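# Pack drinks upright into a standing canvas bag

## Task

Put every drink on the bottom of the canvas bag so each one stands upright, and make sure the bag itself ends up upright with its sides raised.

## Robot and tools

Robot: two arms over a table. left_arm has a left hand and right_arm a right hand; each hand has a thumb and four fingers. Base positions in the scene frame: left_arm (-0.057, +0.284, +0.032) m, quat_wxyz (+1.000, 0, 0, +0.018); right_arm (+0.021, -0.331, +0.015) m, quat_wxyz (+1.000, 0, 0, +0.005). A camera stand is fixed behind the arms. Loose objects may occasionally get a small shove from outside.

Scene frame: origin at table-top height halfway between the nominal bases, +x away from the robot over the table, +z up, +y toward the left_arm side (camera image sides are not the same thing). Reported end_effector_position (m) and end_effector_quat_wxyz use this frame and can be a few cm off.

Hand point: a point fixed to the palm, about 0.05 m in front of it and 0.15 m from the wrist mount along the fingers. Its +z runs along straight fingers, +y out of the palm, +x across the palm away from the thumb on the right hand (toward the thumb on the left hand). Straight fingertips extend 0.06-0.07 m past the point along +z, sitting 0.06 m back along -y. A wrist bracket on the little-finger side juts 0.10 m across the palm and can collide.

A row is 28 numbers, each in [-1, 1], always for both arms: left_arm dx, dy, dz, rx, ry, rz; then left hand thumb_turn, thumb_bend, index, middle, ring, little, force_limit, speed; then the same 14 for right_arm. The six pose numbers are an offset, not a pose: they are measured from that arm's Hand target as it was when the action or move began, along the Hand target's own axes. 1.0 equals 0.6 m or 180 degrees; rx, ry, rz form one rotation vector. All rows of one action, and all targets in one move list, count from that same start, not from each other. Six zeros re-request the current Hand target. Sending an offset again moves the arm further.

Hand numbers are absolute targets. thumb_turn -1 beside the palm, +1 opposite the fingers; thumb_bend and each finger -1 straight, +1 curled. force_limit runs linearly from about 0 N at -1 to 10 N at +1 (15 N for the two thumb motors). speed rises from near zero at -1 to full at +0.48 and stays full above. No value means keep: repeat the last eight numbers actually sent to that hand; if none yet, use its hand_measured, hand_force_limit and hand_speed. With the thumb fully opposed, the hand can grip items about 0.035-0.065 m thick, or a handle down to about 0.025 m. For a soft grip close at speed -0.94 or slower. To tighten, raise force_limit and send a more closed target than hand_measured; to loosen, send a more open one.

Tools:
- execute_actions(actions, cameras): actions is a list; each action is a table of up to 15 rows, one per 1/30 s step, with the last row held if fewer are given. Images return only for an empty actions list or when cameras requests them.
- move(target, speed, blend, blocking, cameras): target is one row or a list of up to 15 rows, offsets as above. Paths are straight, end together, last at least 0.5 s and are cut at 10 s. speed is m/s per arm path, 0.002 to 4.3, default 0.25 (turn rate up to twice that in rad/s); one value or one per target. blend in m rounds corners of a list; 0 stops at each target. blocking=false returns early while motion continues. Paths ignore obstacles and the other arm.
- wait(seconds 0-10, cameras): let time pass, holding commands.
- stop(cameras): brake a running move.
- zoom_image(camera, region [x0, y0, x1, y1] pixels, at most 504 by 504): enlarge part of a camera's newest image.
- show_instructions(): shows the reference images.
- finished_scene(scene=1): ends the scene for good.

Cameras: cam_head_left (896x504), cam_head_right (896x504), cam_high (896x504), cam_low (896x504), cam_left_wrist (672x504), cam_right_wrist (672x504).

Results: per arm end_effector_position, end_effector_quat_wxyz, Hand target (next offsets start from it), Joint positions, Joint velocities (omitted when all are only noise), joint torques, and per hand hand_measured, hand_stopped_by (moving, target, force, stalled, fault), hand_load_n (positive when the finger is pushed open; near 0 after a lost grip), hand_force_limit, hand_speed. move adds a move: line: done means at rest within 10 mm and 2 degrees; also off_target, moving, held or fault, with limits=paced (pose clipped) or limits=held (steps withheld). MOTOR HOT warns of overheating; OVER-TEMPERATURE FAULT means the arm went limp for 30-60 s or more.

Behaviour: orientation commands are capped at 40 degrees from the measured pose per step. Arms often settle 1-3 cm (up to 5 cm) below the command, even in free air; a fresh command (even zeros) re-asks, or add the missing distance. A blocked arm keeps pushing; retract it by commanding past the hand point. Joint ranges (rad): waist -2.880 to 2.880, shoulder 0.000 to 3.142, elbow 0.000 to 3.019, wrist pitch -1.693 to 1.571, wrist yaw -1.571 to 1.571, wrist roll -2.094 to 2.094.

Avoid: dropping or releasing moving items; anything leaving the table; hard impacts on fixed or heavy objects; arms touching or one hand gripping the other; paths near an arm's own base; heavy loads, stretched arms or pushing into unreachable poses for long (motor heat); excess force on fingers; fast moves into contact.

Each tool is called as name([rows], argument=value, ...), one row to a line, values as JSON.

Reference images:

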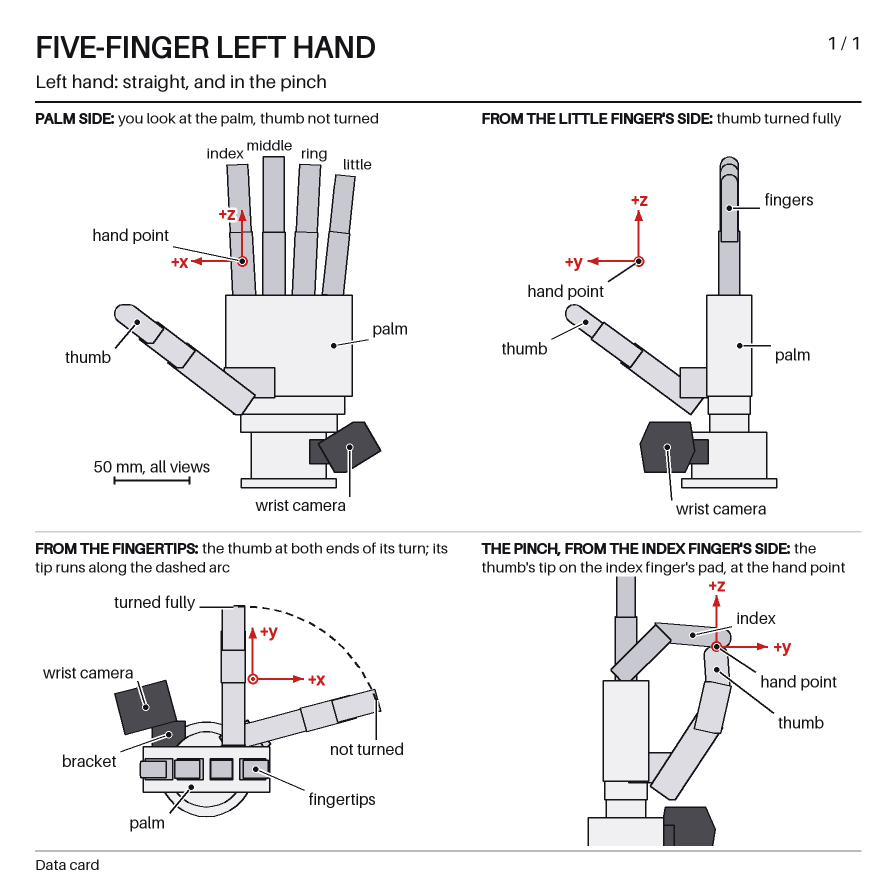

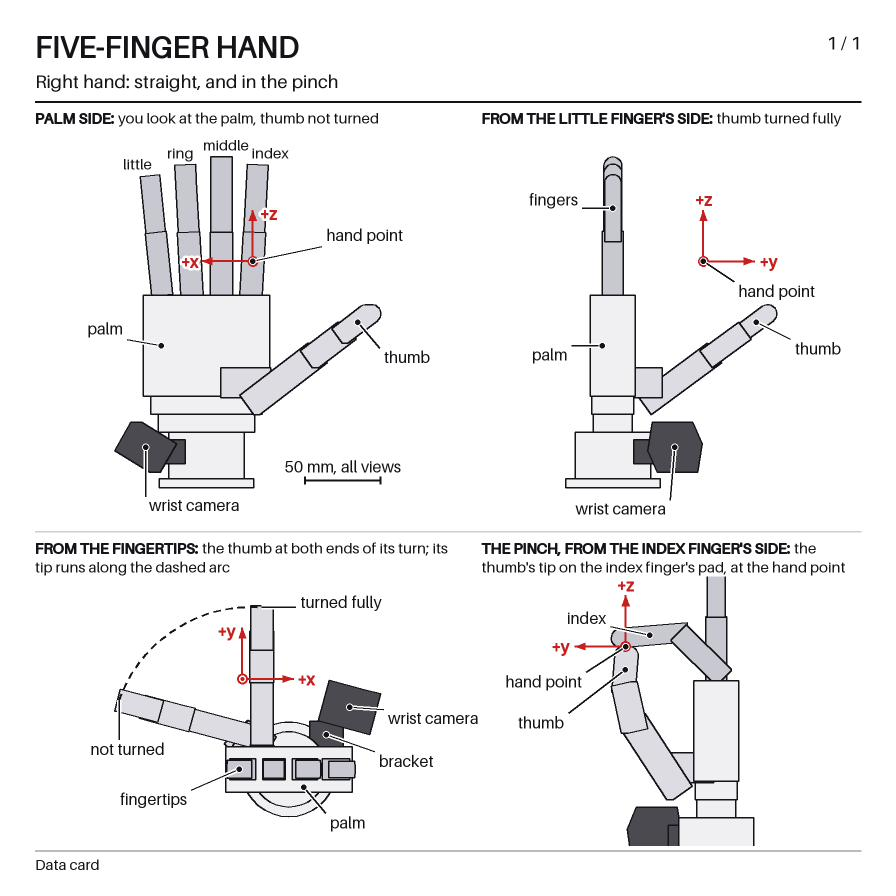

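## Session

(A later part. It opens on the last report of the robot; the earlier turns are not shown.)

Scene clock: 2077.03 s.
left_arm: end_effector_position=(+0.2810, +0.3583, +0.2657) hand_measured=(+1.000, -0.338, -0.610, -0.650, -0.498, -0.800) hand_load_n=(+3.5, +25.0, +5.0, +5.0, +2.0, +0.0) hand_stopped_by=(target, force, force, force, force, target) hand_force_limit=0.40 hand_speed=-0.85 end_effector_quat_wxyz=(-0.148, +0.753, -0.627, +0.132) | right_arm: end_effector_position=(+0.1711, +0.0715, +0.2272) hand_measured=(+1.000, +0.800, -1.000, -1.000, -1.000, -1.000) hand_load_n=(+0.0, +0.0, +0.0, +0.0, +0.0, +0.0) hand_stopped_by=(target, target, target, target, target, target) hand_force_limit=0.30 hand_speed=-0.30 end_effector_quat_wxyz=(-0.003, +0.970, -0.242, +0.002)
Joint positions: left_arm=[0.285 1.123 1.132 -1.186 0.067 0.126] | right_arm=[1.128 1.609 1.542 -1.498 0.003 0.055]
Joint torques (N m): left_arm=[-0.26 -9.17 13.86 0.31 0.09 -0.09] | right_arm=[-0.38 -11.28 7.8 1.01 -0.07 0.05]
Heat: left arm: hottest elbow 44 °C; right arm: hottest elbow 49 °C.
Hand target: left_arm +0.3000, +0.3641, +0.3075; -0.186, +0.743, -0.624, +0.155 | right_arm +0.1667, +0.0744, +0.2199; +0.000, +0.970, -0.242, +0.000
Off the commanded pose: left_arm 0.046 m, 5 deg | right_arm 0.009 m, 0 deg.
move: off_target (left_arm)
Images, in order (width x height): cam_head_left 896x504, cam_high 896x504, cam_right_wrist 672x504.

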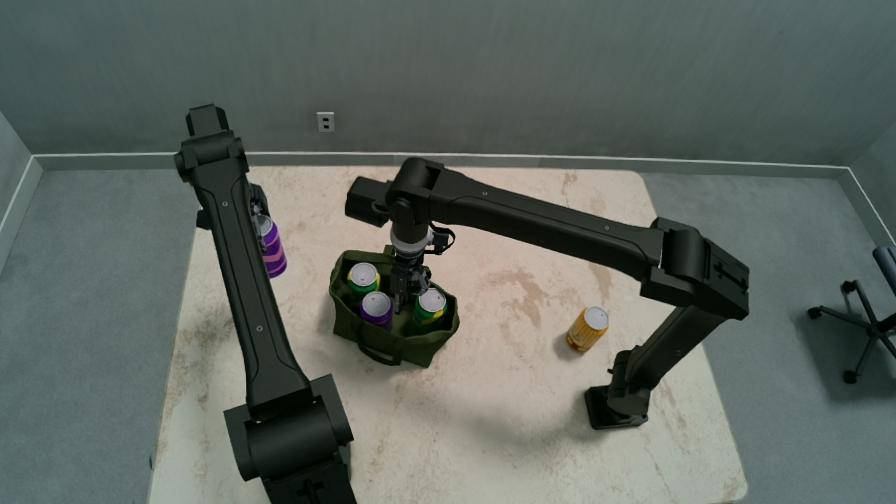

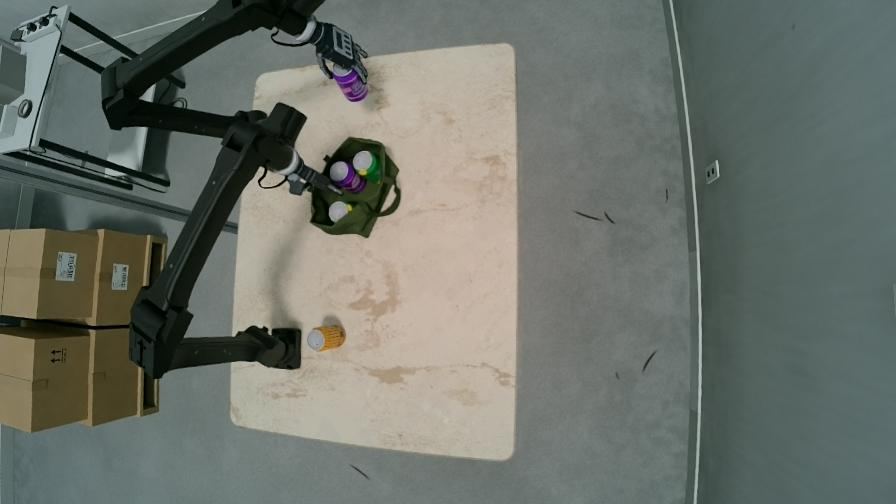

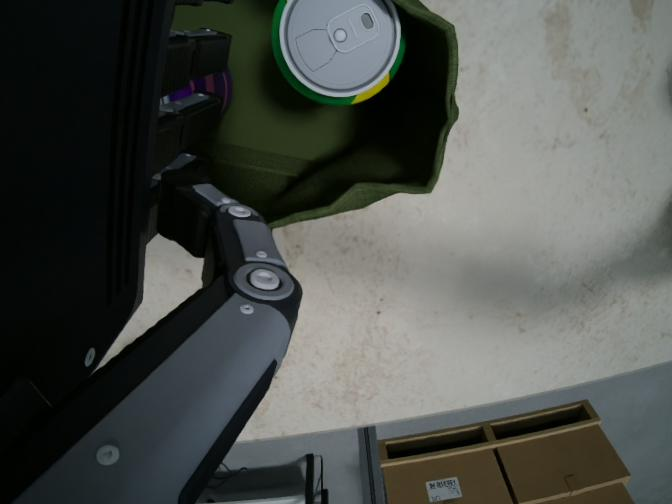

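move(target=[0,0,0,0,0,0, 1,-0.2,-0.3,-0.3,-0.3,-0.8,0.4,-0.85, 0,0,0.0917,0,0,0, 1,0.8,-1,-1,-1,-1,0.3,-0.3], speed=0.06, cameras=["cam_high", "cam_head_left"])

zoom_image(camera="cam_high", region=[290, 125, 410, 245])

zoom_image(camera="cam_head_left", region=[300, 210, 480, 380])

Scene clock: 2079.17 s.
left_arm: end_effector_position=(+0.2810, +0.3583, +0.2657) hand_measured=(+1.000, -0.338, -0.610, -0.650, -0.498, -0.800) hand_load_n=(+3.0, +24.5, +5.0, +5.0, +2.0, +0.0) hand_stopped_by=(target, force, force, force, force, target) hand_force_limit=0.40 hand_speed=-0.85 end_effector_quat_wxyz=(-0.148, +0.753, -0.627, +0.132) | right_arm: end_effector_position=(+0.1713, +0.0720, +0.1741) hand_measured=(+1.000, +0.800, -1.000, -1.000, -1.000, -1.000) hand_load_n=(+0.0, +0.0, +0.0, +0.0, +0.0, +0.0) hand_stopped_by=(target, target, target, target, target, target) hand_force_limit=0.30 hand_speed=-0.30 end_effector_quat_wxyz=(-0.005, +0.970, -0.242, +0.003)
Joint positions: left_arm=[0.285 1.123 1.132 -1.186 0.067 0.126] | right_arm=[1.128 1.625 1.423 -1.357 0.003 0.055]
Joint torques (N m): left_arm=[-0.32 -9.17 13.87 0.32 0.09 -0.1] | right_arm=[-0.44 -10.7 7.69 1.03 -0.06 0.04]
Heat: left arm: hottest elbow 44 °C; right arm: hottest elbow 48 °C.
Hand target: left_arm +0.3000, +0.3641, +0.3075; -0.186, +0.743, -0.624, +0.155 | right_arm +0.1666, +0.0744, +0.1648; +0.000, +0.970, -0.242, +0.000
Off the commanded pose: left_arm 0.046 m, 5 deg | right_arm 0.011 m, 1 deg.
move: off_target (left_arm, right_arm)
Images, in order (width x height): cam_head_left 896x504, cam_high 896x504.

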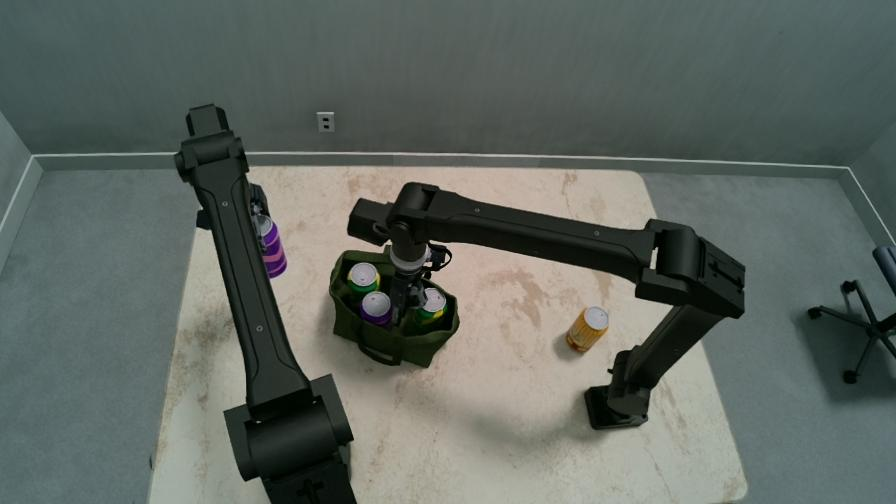

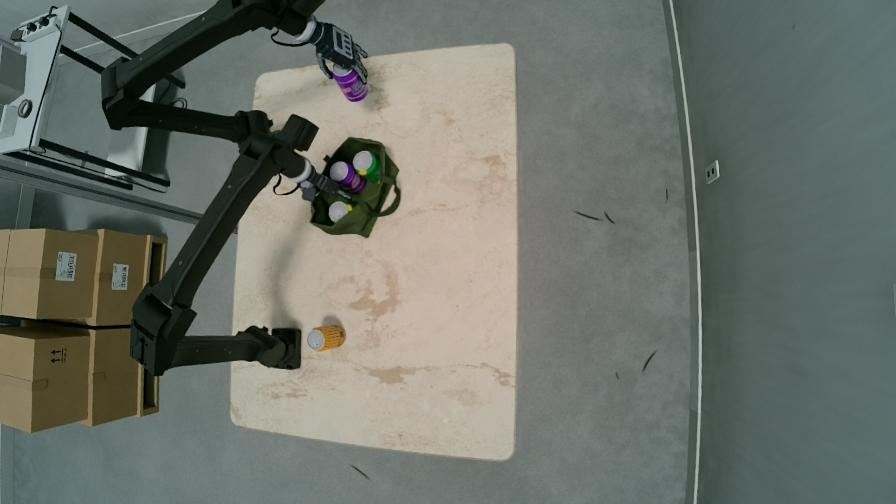

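Scaled by 4.200 from the camera's 896x504 image, which has a finer 1280x720 frame.

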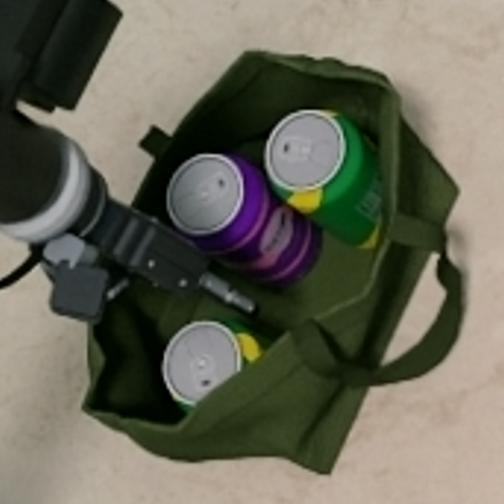

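Scaled by 2.800 from the camera's 896x504 image, which has a finer 1280x720 frame.

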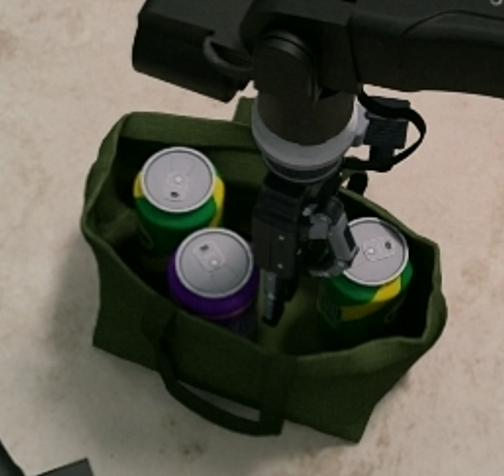

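move(target=[0,0,0,0,0,0, 1,-0.2,-0.3,-0.3,-0.3,-0.8,0.4,-0.85, 0,0,0.0867,0,0,0, 1,0.8,-1,-1,-1,-1,0.3,-0.3], speed=0.05, cameras=["cam_high", "cam_head_left"])

zoom_image(camera="cam_high", region=[290, 125, 410, 245])

zoom_image(camera="cam_head_left", region=[300, 210, 480, 380])

Scene clock: 2081.47 s.
left_arm: end_effector_position=(+0.2810, +0.3583, +0.2657) hand_measured=(+1.000, -0.338, -0.610, -0.650, -0.498, -0.800) hand_load_n=(+3.0, +24.5, +5.0, +5.0, +2.5, +0.0) hand_stopped_by=(target, force, force, force, force, target) hand_force_limit=0.40 hand_speed=-0.85 end_effector_quat_wxyz=(-0.148, +0.753, -0.627, +0.132) | right_arm: end_effector_position=(+0.1717, +0.0730, +0.1225) hand_measured=(+1.000, +0.800, -1.000, -1.000, -1.000, -1.000) hand_load_n=(+0.0, +0.0, +0.0, +0.0, +0.0, +0.0) hand_stopped_by=(target, target, target, target, target, target) hand_force_limit=0.30 hand_speed=-0.30 end_effector_quat_wxyz=(-0.006, +0.970, -0.242, +0.003)
Joint positions: left_arm=[0.285 1.123 1.132 -1.186 0.067 0.126] | right_arm=[1.128 1.663 1.33 -1.226 0.003 0.055]
Joint torques (N m): left_arm=[-0.32 -9.23 13.86 0.31 0.09 -0.09] | right_arm=[-0.44 -11.16 7.39 1.03 -0.06 0.04]
Heat: left arm: hottest elbow 45 °C; right arm: hottest elbow 48 °C.
Hand target: left_arm +0.3000, +0.3641, +0.3075; -0.186, +0.743, -0.624, +0.155 | right_arm +0.1666, +0.0743, +0.1128; +0.000, +0.970, -0.242, +0.000
Off the commanded pose: left_arm 0.046 m, 5 deg | right_arm 0.011 m, 1 deg.
move: off_target (left_arm, right_arm)
Images, in order (width x height): cam_head_left 896x504, cam_high 896x504.

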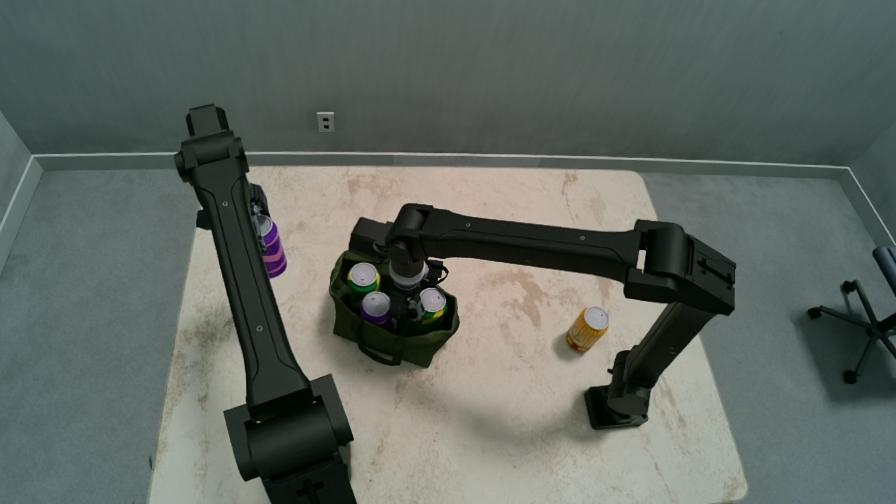

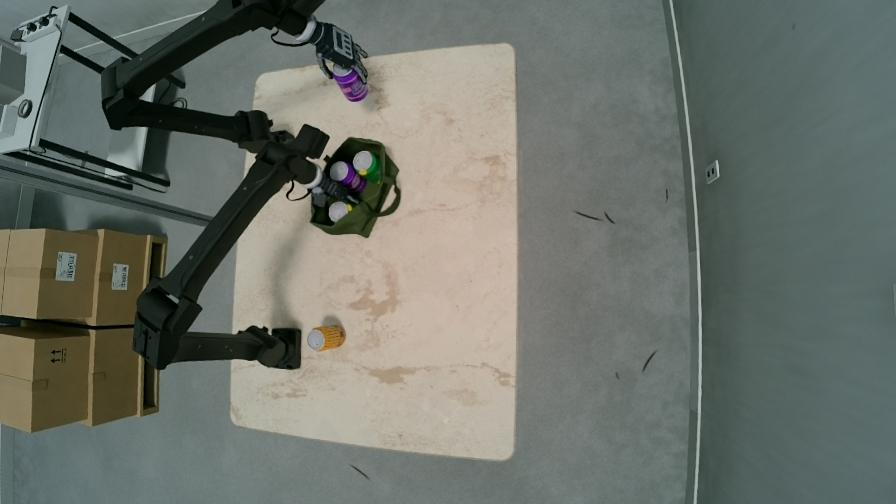

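Scaled by 4.200 from the camera's 896x504 image, which has a finer 1280x720 frame.

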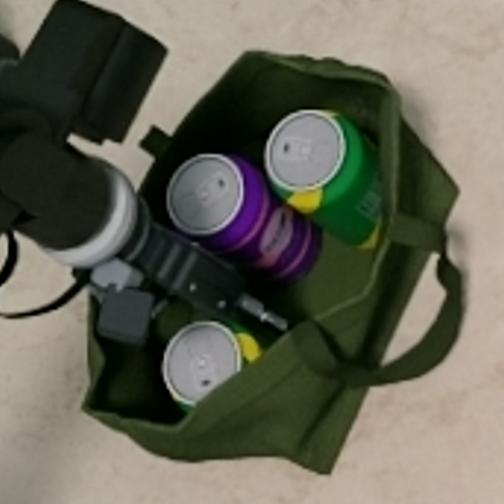

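Scaled by 2.800 from the camera's 896x504 image, which has a finer 1280x720 frame.

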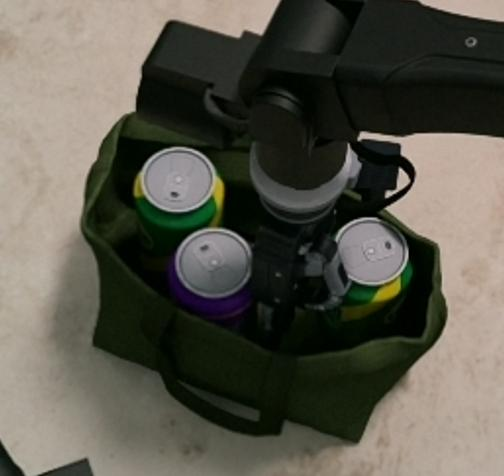

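move(target=[0,0,0,0,0,0, 1,-0.2,-0.3,-0.3,-0.3,-0.8,0.4,-0.85, 0,-0.0417,0.0167,0.0556,0,0, 1,0.8,-1,-1,-1,-1,0.3,-0.3], speed=0.04, cameras=["cam_high", "cam_head_left"])

zoom_image(camera="cam_high", region=[290, 125, 410, 245])

zoom_image(camera="cam_head_left", region=[300, 210, 480, 380])

Scene clock: 2085.57 s.
left_arm: end_effector_position=(+0.2810, +0.3583, +0.2657) hand_measured=(+1.000, -0.338, -0.610, -0.650, -0.498, -0.800) hand_load_n=(+3.0, +25.0, +5.0, +5.0, +2.5, +0.0) hand_stopped_by=(target, force, force, force, force, target) hand_force_limit=0.40 hand_speed=-0.85 end_effector_quat_wxyz=(-0.148, +0.753, -0.627, +0.132) | right_arm: end_effector_position=(+0.1793, +0.0888, +0.0969) hand_measured=(+1.000, +0.800, -1.000, -1.000, -1.000, -1.000) hand_load_n=(+0.0, +0.0, -1.0, -2.0, +0.0, +0.0) hand_stopped_by=(target, target, target, target, target, target) hand_force_limit=0.30 hand_speed=-0.30 end_effector_quat_wxyz=(-0.064, +0.968, -0.242, +0.016)
Joint positions: left_arm=[0.285 1.123 1.132 -1.186 0.067 0.126] | right_arm=[1.129 1.646 1.25 -1.044 0.007 0.056]
Joint torques (N m): left_arm=[-0.32 -9.17 13.86 0.31 0.09 -0.1] | right_arm=[-0.44 -13.68 7.8 1.98 0.19 0.04]
Heat: left arm: hottest elbow 45 °C; right arm: hottest elbow 47 °C.
Hand target: left_arm +0.3000, +0.3641, +0.3075; -0.186, +0.743, -0.624, +0.155 | right_arm +0.1784, +0.0964, +0.1029; -0.084, +0.967, -0.241, +0.021
Off the commanded pose: left_arm 0.046 m, 5 deg | right_arm 0.010 m, 2 deg.
move: off_target (left_arm)
Images, in order (width x height): cam_head_left 896x504, cam_high 896x504.

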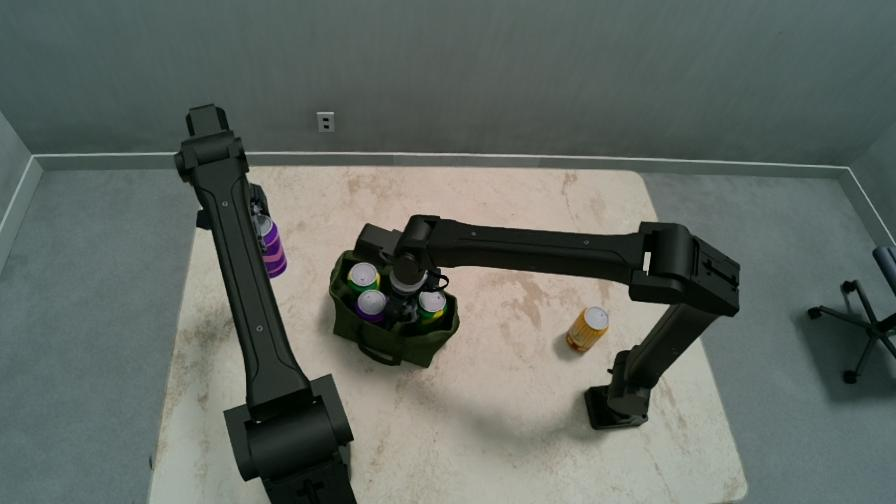

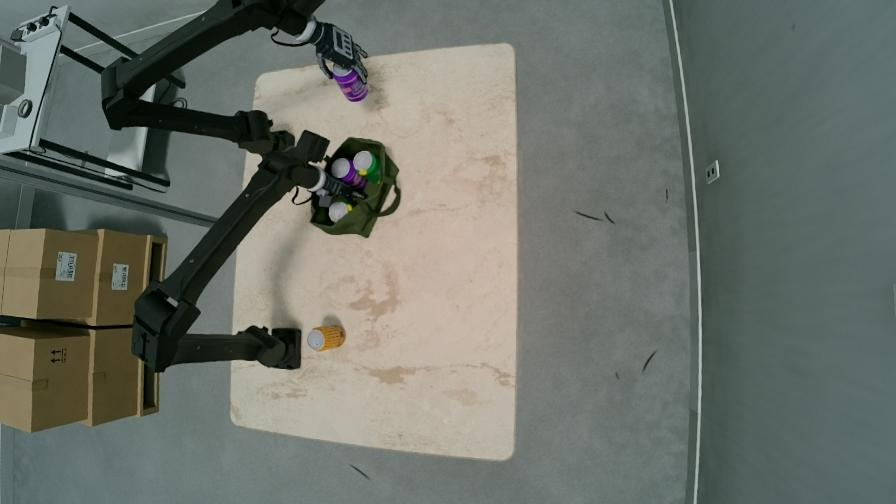

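Scaled by 4.200 from the camera's 896x504 image, which has a finer 1280x720 frame.

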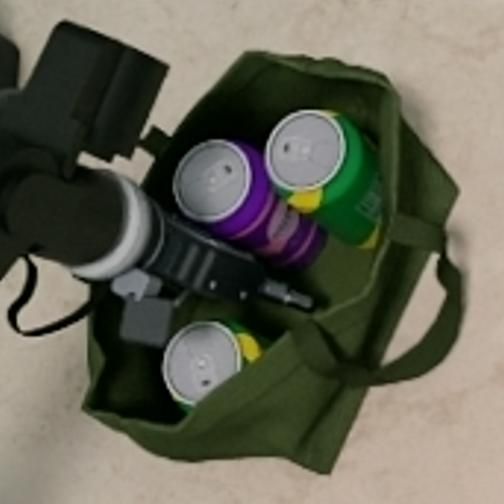

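Scaled by 2.800 from the camera's 896x504 image, which has a finer 1280x720 frame.

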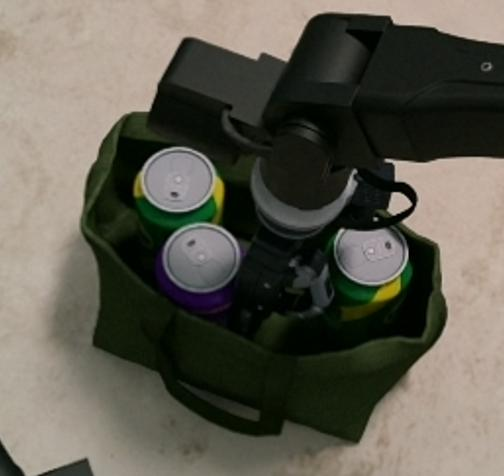

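move(target=[0,0,0,0,0,0, 1,-0.2,-0.3,-0.3,-0.3,-0.8,0.4,-0.85, 0,-0.041,0.0,0,0,0, 1,0.8,-1,-1,-1,-1,0.3,-0.3], speed=0.04, cameras=["cam_high", "cam_head_left"])

zoom_image(camera="cam_high", region=[290, 125, 410, 245])

zoom_image(camera="cam_head_left", region=[300, 210, 480, 380])

Scene clock: 2087.47 s.
left_arm: end_effector_position=(+0.2810, +0.3583, +0.2657) hand_measured=(+1.000, -0.338, -0.610, -0.650, -0.498, -0.800) hand_load_n=(+3.5, +24.5, +5.0, +5.0, +2.5, +0.0) hand_stopped_by=(target, force, force, force, force, target) hand_force_limit=0.40 hand_speed=-0.85 end_effector_quat_wxyz=(-0.148, +0.753, -0.627, +0.132) | right_arm: end_effector_position=(+0.1799, +0.0901, +0.0918) hand_measured=(+1.000, +0.800, -1.000, -1.000, -1.000, -1.000) hand_load_n=(+0.0, +0.0, -1.5, -2.0, +0.0, +0.0) hand_stopped_by=(target, target, target, target, target, target) hand_force_limit=0.30 hand_speed=-0.30 end_effector_quat_wxyz=(-0.059, +0.968, -0.242, +0.015)
Joint positions: left_arm=[0.285 1.123 1.132 -1.186 0.067 0.126] | right_arm=[1.129 1.661 1.255 -1.043 0.007 0.056]
Joint torques (N m): left_arm=[-0.26 -9.17 13.87 0.29 0.09 -0.09] | right_arm=[-0.62 -10.81 13.63 0.84 0.17 0.01]
Heat: left arm: hottest elbow 46 °C; right arm: hottest elbow 47 °C.
Hand target: left_arm +0.3000, +0.3641, +0.3075; -0.186, +0.743, -0.624, +0.155 | right_arm +0.1899, +0.1179, +0.1072; -0.085, +0.966, -0.241, +0.021
Off the commanded pose: left_arm 0.046 m, 5 deg | right_arm 0.033 m, 3 deg.
move: off_target (left_arm, right_arm)
Images, in order (width x height): cam_head_left 896x504, cam_high 896x504.

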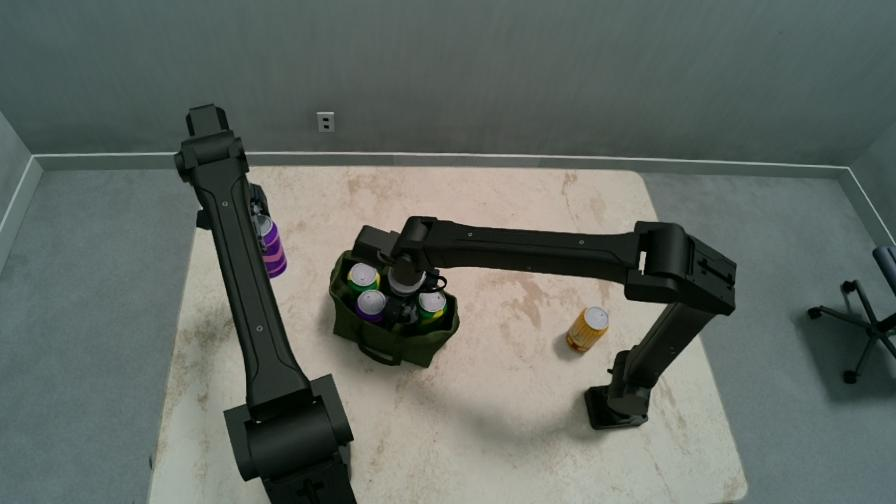

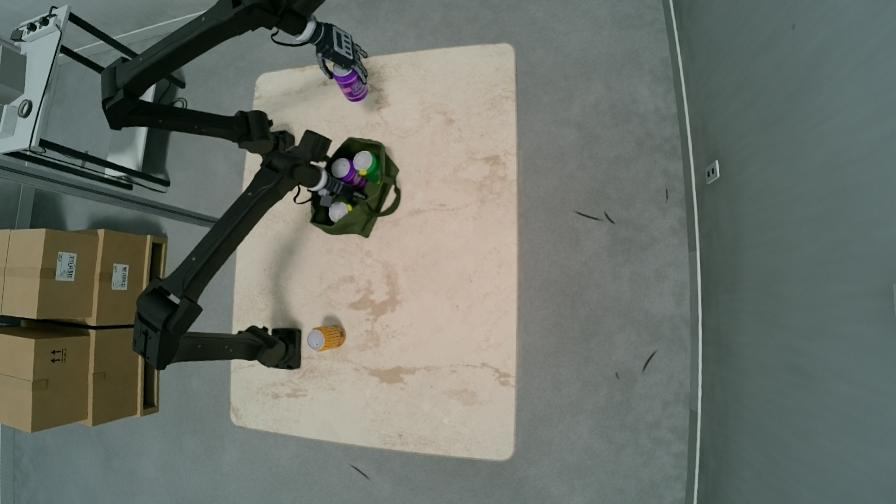

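Scaled by 4.200 from the camera's 896x504 image, which has a finer 1280x720 frame.

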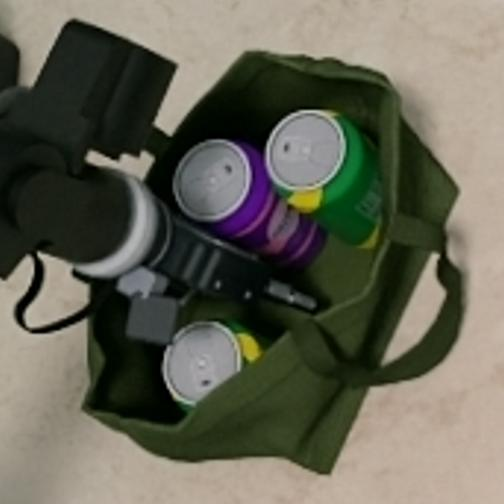

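Scaled by 2.800 from the camera's 896x504 image, which has a finer 1280x720 frame.

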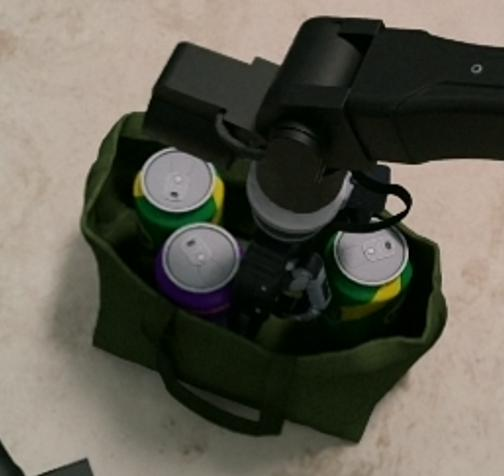

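move(target=[0,0,0,0,0,0, 1,-0.2,-0.3,-0.3,-0.3,-0.8,0.4,-0.85, 0,-0.0386,-0.027,0,0,0, 1,0.8,-1,-1,-1,-1,0.3,-0.3], speed=0.04, cameras=["cam_high", "cam_head_left"])

zoom_image(camera="cam_high", region=[290, 125, 410, 245])

zoom_image(camera="cam_head_left", region=[300, 210, 480, 380])

Scene clock: 2089.43 s.
left_arm: end_effector_position=(+0.2810, +0.3583, +0.2657) hand_measured=(+1.000, -0.338, -0.610, -0.650, -0.498, -0.800) hand_load_n=(+3.0, +24.5, +5.0, +5.0, +2.5, +0.0) hand_stopped_by=(target, force, force, force, force, target) hand_force_limit=0.40 hand_speed=-0.85 end_effector_quat_wxyz=(-0.148, +0.753, -0.627, +0.132) | right_arm: end_effector_position=(+0.1885, +0.1093, +0.1106) hand_measured=(+1.000, +0.800, -1.000, -1.000, -1.000, -1.000) hand_load_n=(+0.0, +0.0, -2.5, +0.0, +0.0, +0.0) hand_stopped_by=(target, target, target, target, target, target) hand_force_limit=0.30 hand_speed=-0.30 end_effector_quat_wxyz=(-0.059, +0.969, -0.241, +0.015)
Joint positions: left_arm=[0.285 1.123 1.132 -1.186 0.067 0.126] | right_arm=[1.129 1.695 1.352 -1.107 0.007 0.056]
Joint torques (N m): left_arm=[-0.26 -9.17 13.86 0.29 0.09 -0.1] | right_arm=[-0.85 -11.81 13.85 0.79 0.16 -0.01]
Heat: left arm: hottest elbow 46 °C; right arm: hottest elbow 47 °C.
Hand target: left_arm +0.3000, +0.3641, +0.3075; -0.186, +0.743, -0.624, +0.155 | right_arm +0.1991, +0.1355, +0.1271; -0.084, +0.967, -0.241, +0.021
Off the commanded pose: left_arm 0.046 m, 5 deg | right_arm 0.033 m, 3 deg.
move: off_target (left_arm, right_arm)
Images, in order (width x height): cam_head_left 896x504, cam_high 896x504.

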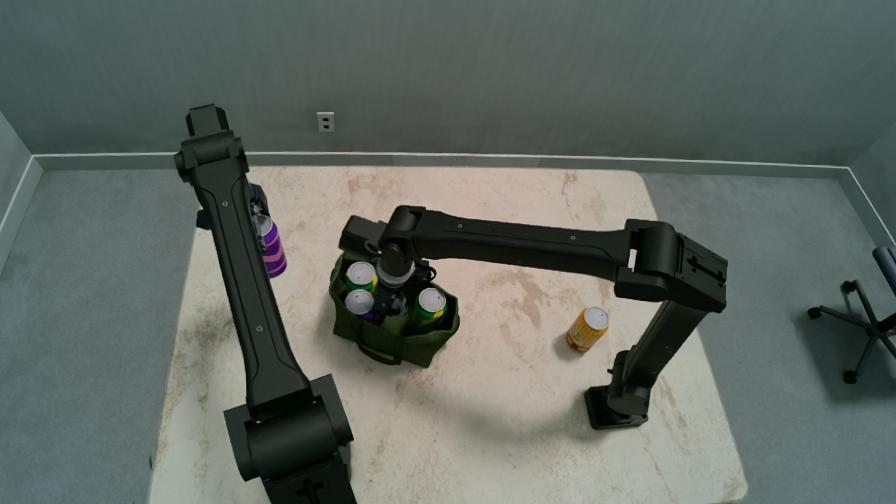

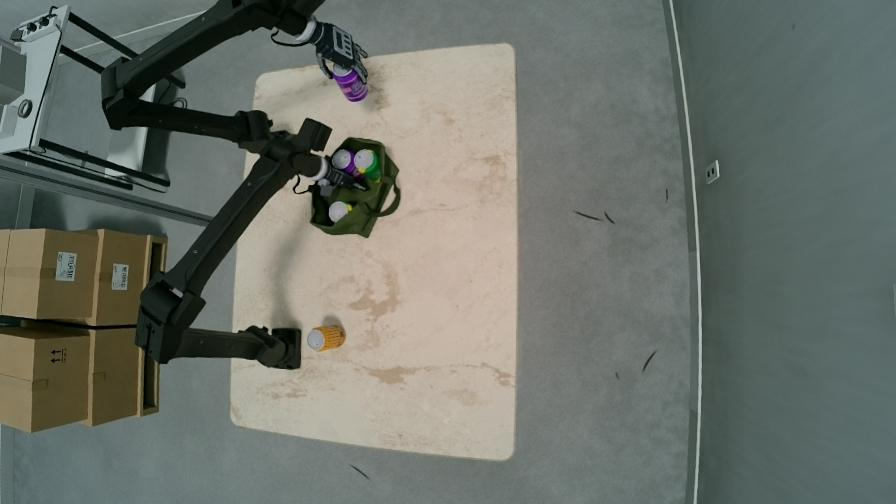

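Scaled by 4.200 from the camera's 896x504 image, which has a finer 1280x720 frame.

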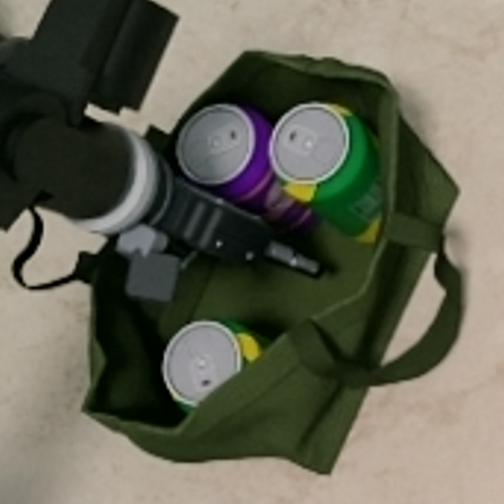

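Scaled by 2.800 from the camera's 896x504 image, which has a finer 1280x720 frame.

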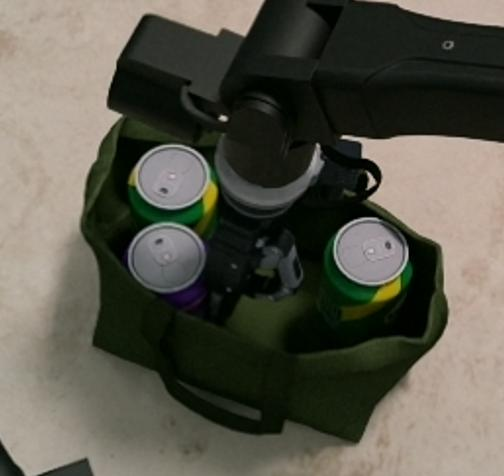

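move(target=[0,0,0,0,0,0, 1,-0.2,-0.3,-0.3,-0.3,-0.8,0.4,-0.85, 0,-0.023,0.01,0,0,0, 1,0.8,-1,-1,-1,-1,0.3,-0.3], speed=0.04, cameras=["cam_high", "cam_head_left"])

zoom_image(camera="cam_high", region=[290, 125, 410, 245])

zoom_image(camera="cam_head_left", region=[300, 210, 480, 380])

Scene clock: 2091.50 s.
left_arm: end_effector_position=(+0.2810, +0.3583, +0.2657) hand_measured=(+1.000, -0.338, -0.610, -0.650, -0.498, -0.800) hand_load_n=(+3.0, +24.5, +5.0, +5.0, +2.5, +0.0) hand_stopped_by=(target, force, force, force, force, target) hand_force_limit=0.40 hand_speed=-0.85 end_effector_quat_wxyz=(-0.148, +0.753, -0.627, +0.132) | right_arm: end_effector_position=(+0.1926, +0.1181, +0.1079) hand_measured=(+1.000, +0.800, -1.000, -1.000, -1.000, -1.000) hand_load_n=(+0.0, +0.0, -5.5, +0.0, +0.0, +0.0) hand_stopped_by=(target, target, target, target, target, target) hand_force_limit=0.30 hand_speed=-0.30 end_effector_quat_wxyz=(-0.053, +0.969, -0.242, +0.014)
Joint positions: left_arm=[0.285 1.123 1.132 -1.186 0.067 0.126] | right_arm=[1.129 1.729 1.389 -1.121 0.007 0.056]
Joint torques (N m): left_arm=[-0.21 -9.11 13.87 0.31 0.09 -0.09] | right_arm=[-1.03 -11.81 14.34 1.18 0.16 -0.03]
Heat: left arm: hottest elbow 46 °C; right arm: hottest elbow 48 °C.
Hand target: left_arm +0.3000, +0.3641, +0.3075; -0.186, +0.743, -0.624, +0.155 | right_arm +0.2060, +0.1484, +0.1235; -0.084, +0.967, -0.241, +0.021
Off the commanded pose: left_arm 0.046 m, 5 deg | right_arm 0.037 m, 4 deg.
move: off_target (left_arm, right_arm)
Images, in order (width x height): cam_head_left 896x504, cam_high 896x504.

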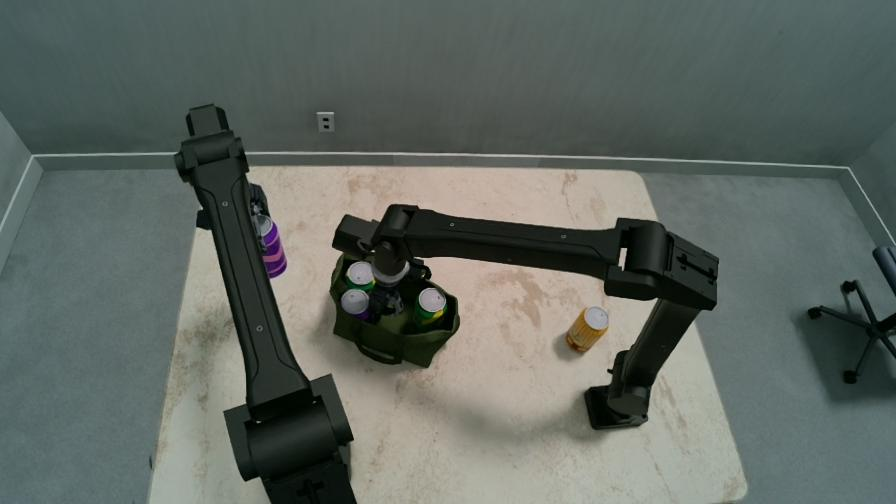

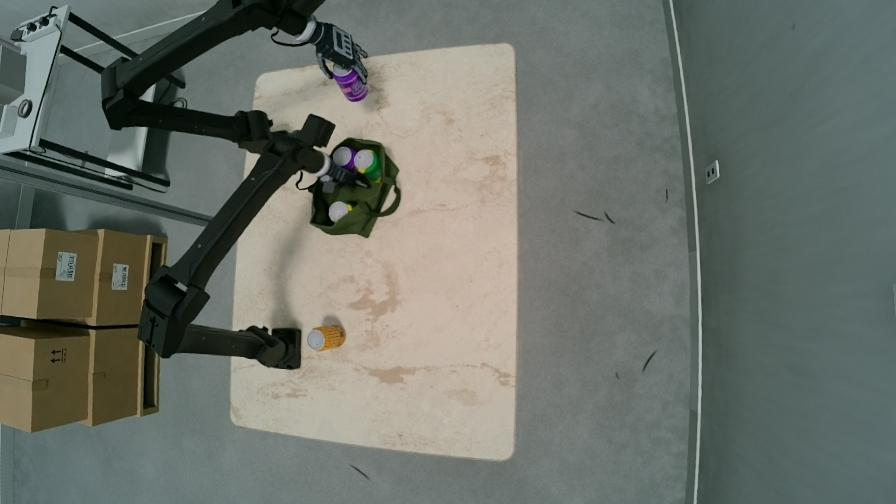

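Scaled by 4.200 from the camera's 896x504 image, which has a finer 1280x720 frame.

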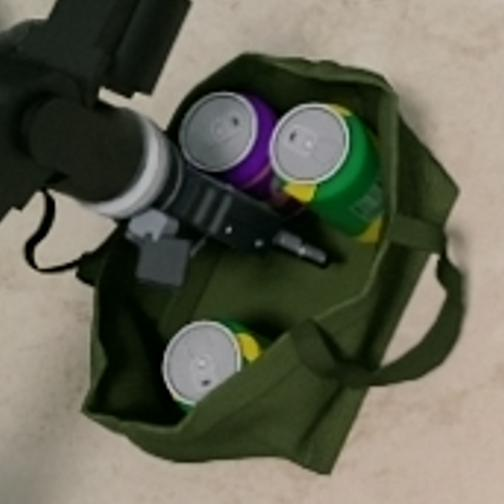

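Scaled by 2.800 from the camera's 896x504 image, which has a finer 1280x720 frame.

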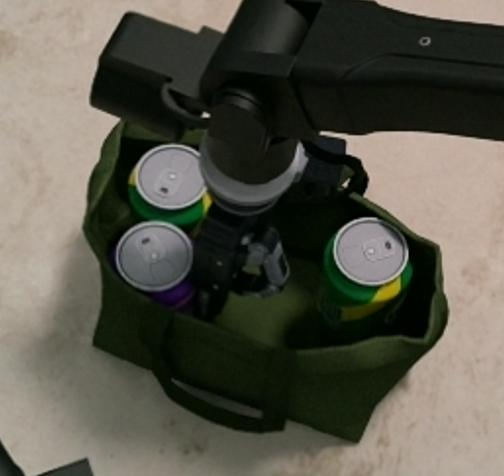

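move([
  [0,0,0,0,0,0, 1,-0.2,-0.3,-0.3,-0.3,-0.8,0.4,-0.85, 0,0.0849,0.002,0,0,0, 1,0.8,-1,-1,-1,-1,0.3,-0.3],
  [0,0,0,0,0,0, 1,-0.2,-0.3,-0.3,-0.3,-0.8,0.4,-0.85, 0,0.0357,-0.2771,0,0,0, 1,0.8,-1,-1,-1,-1,0.3,-0.3],
  [0,0,0,0,0,0, 1,-0.2,-0.3,-0.3,-0.3,-0.8,0.4,-0.85, 0.2878,0.5447,-0.361,0,0,0, 1,0.8,-1,-1,-1,-1,0.3,-0.3],
], speed=[0.04, 0.12, 0.25], cameras=["cam_high", "cam_head_left"])

zoom_image(camera="cam_high", region=[290, 125, 410, 245])

zoom_image(camera="cam_head_left", region=[300, 210, 480, 380])

Scene clock: 2099.20 s.
left_arm: end_effector_position=(+0.2810, +0.3583, +0.2657) hand_measured=(+1.000, -0.338, -0.610, -0.650, -0.498, -0.800) hand_load_n=(+3.0, +25.0, +5.0, +5.5, +2.5, +0.0) hand_stopped_by=(target, force, force, force, force, target) hand_force_limit=0.40 hand_speed=-0.85 end_effector_quat_wxyz=(-0.148, +0.753, -0.627, +0.132) | right_arm: end_effector_position=(+0.1933, -0.2464, +0.2832) hand_measured=(+1.000, +0.800, -1.000, -1.000, -1.000, -1.000) hand_load_n=(+0.0, +0.0, +0.0, +0.0, +0.0, +0.0) hand_stopped_by=(target, target, target, target, target, target) hand_force_limit=0.30 hand_speed=-0.30 end_effector_quat_wxyz=(-0.089, +0.966, -0.241, +0.029)
Joint positions: left_arm=[0.285 1.123 1.132 -1.186 0.067 0.126] | right_arm=[0.408 0.905 1.099 -1.609 -0.105 -0.657]
Joint torques (N m): left_arm=[-0.32 -9.17 13.87 0.29 0.08 -0.1] | right_arm=[-1.79 -1.49 8.01 0.4 -0.14 -0.11]
Heat: left arm: hottest elbow 47 °C; right arm: hottest elbow 48 °C.
Hand target: left_arm +0.3000, +0.3641, +0.3075; -0.186, +0.743, -0.624, +0.155 | right_arm +0.1896, -0.2500, +0.2802; -0.085, +0.967, -0.241, +0.021
Off the commanded pose: left_arm 0.046 m, 5 deg | right_arm 0.006 m, 1 deg.
move: off_target (left_arm)
Images, in order (width x height): cam_head_left 896x504, cam_high 896x504.

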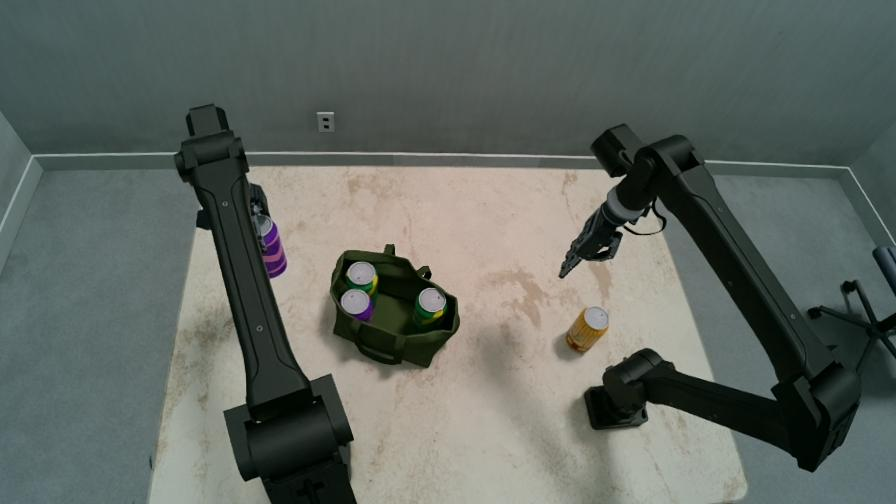

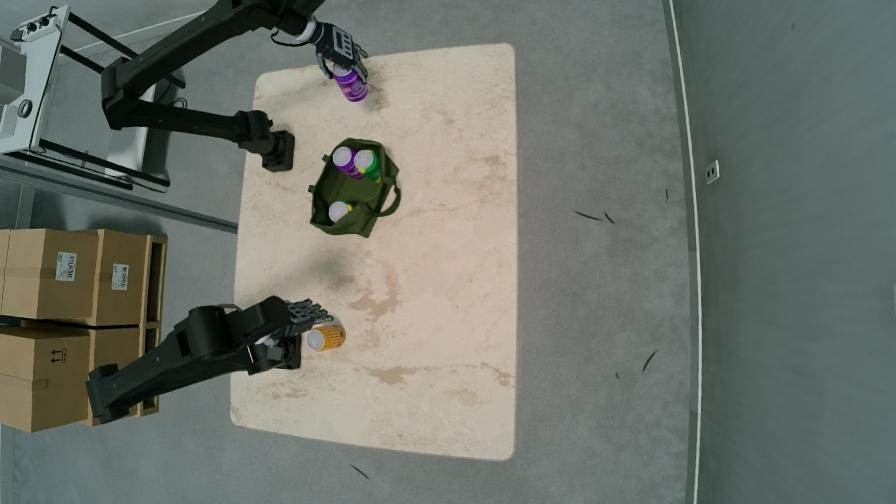

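Scaled by 4.200 from the camera's 896x504 image, which has a finer 1280x720 frame.

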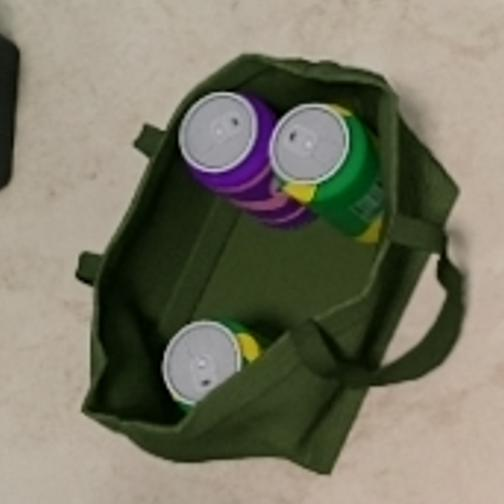

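Scaled by 2.800 from the camera's 896x504 image, which has a finer 1280x720 frame.

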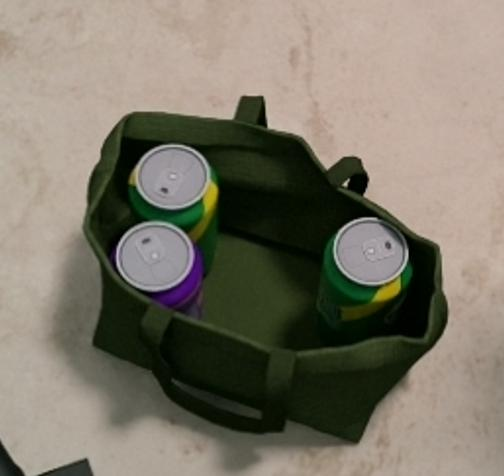

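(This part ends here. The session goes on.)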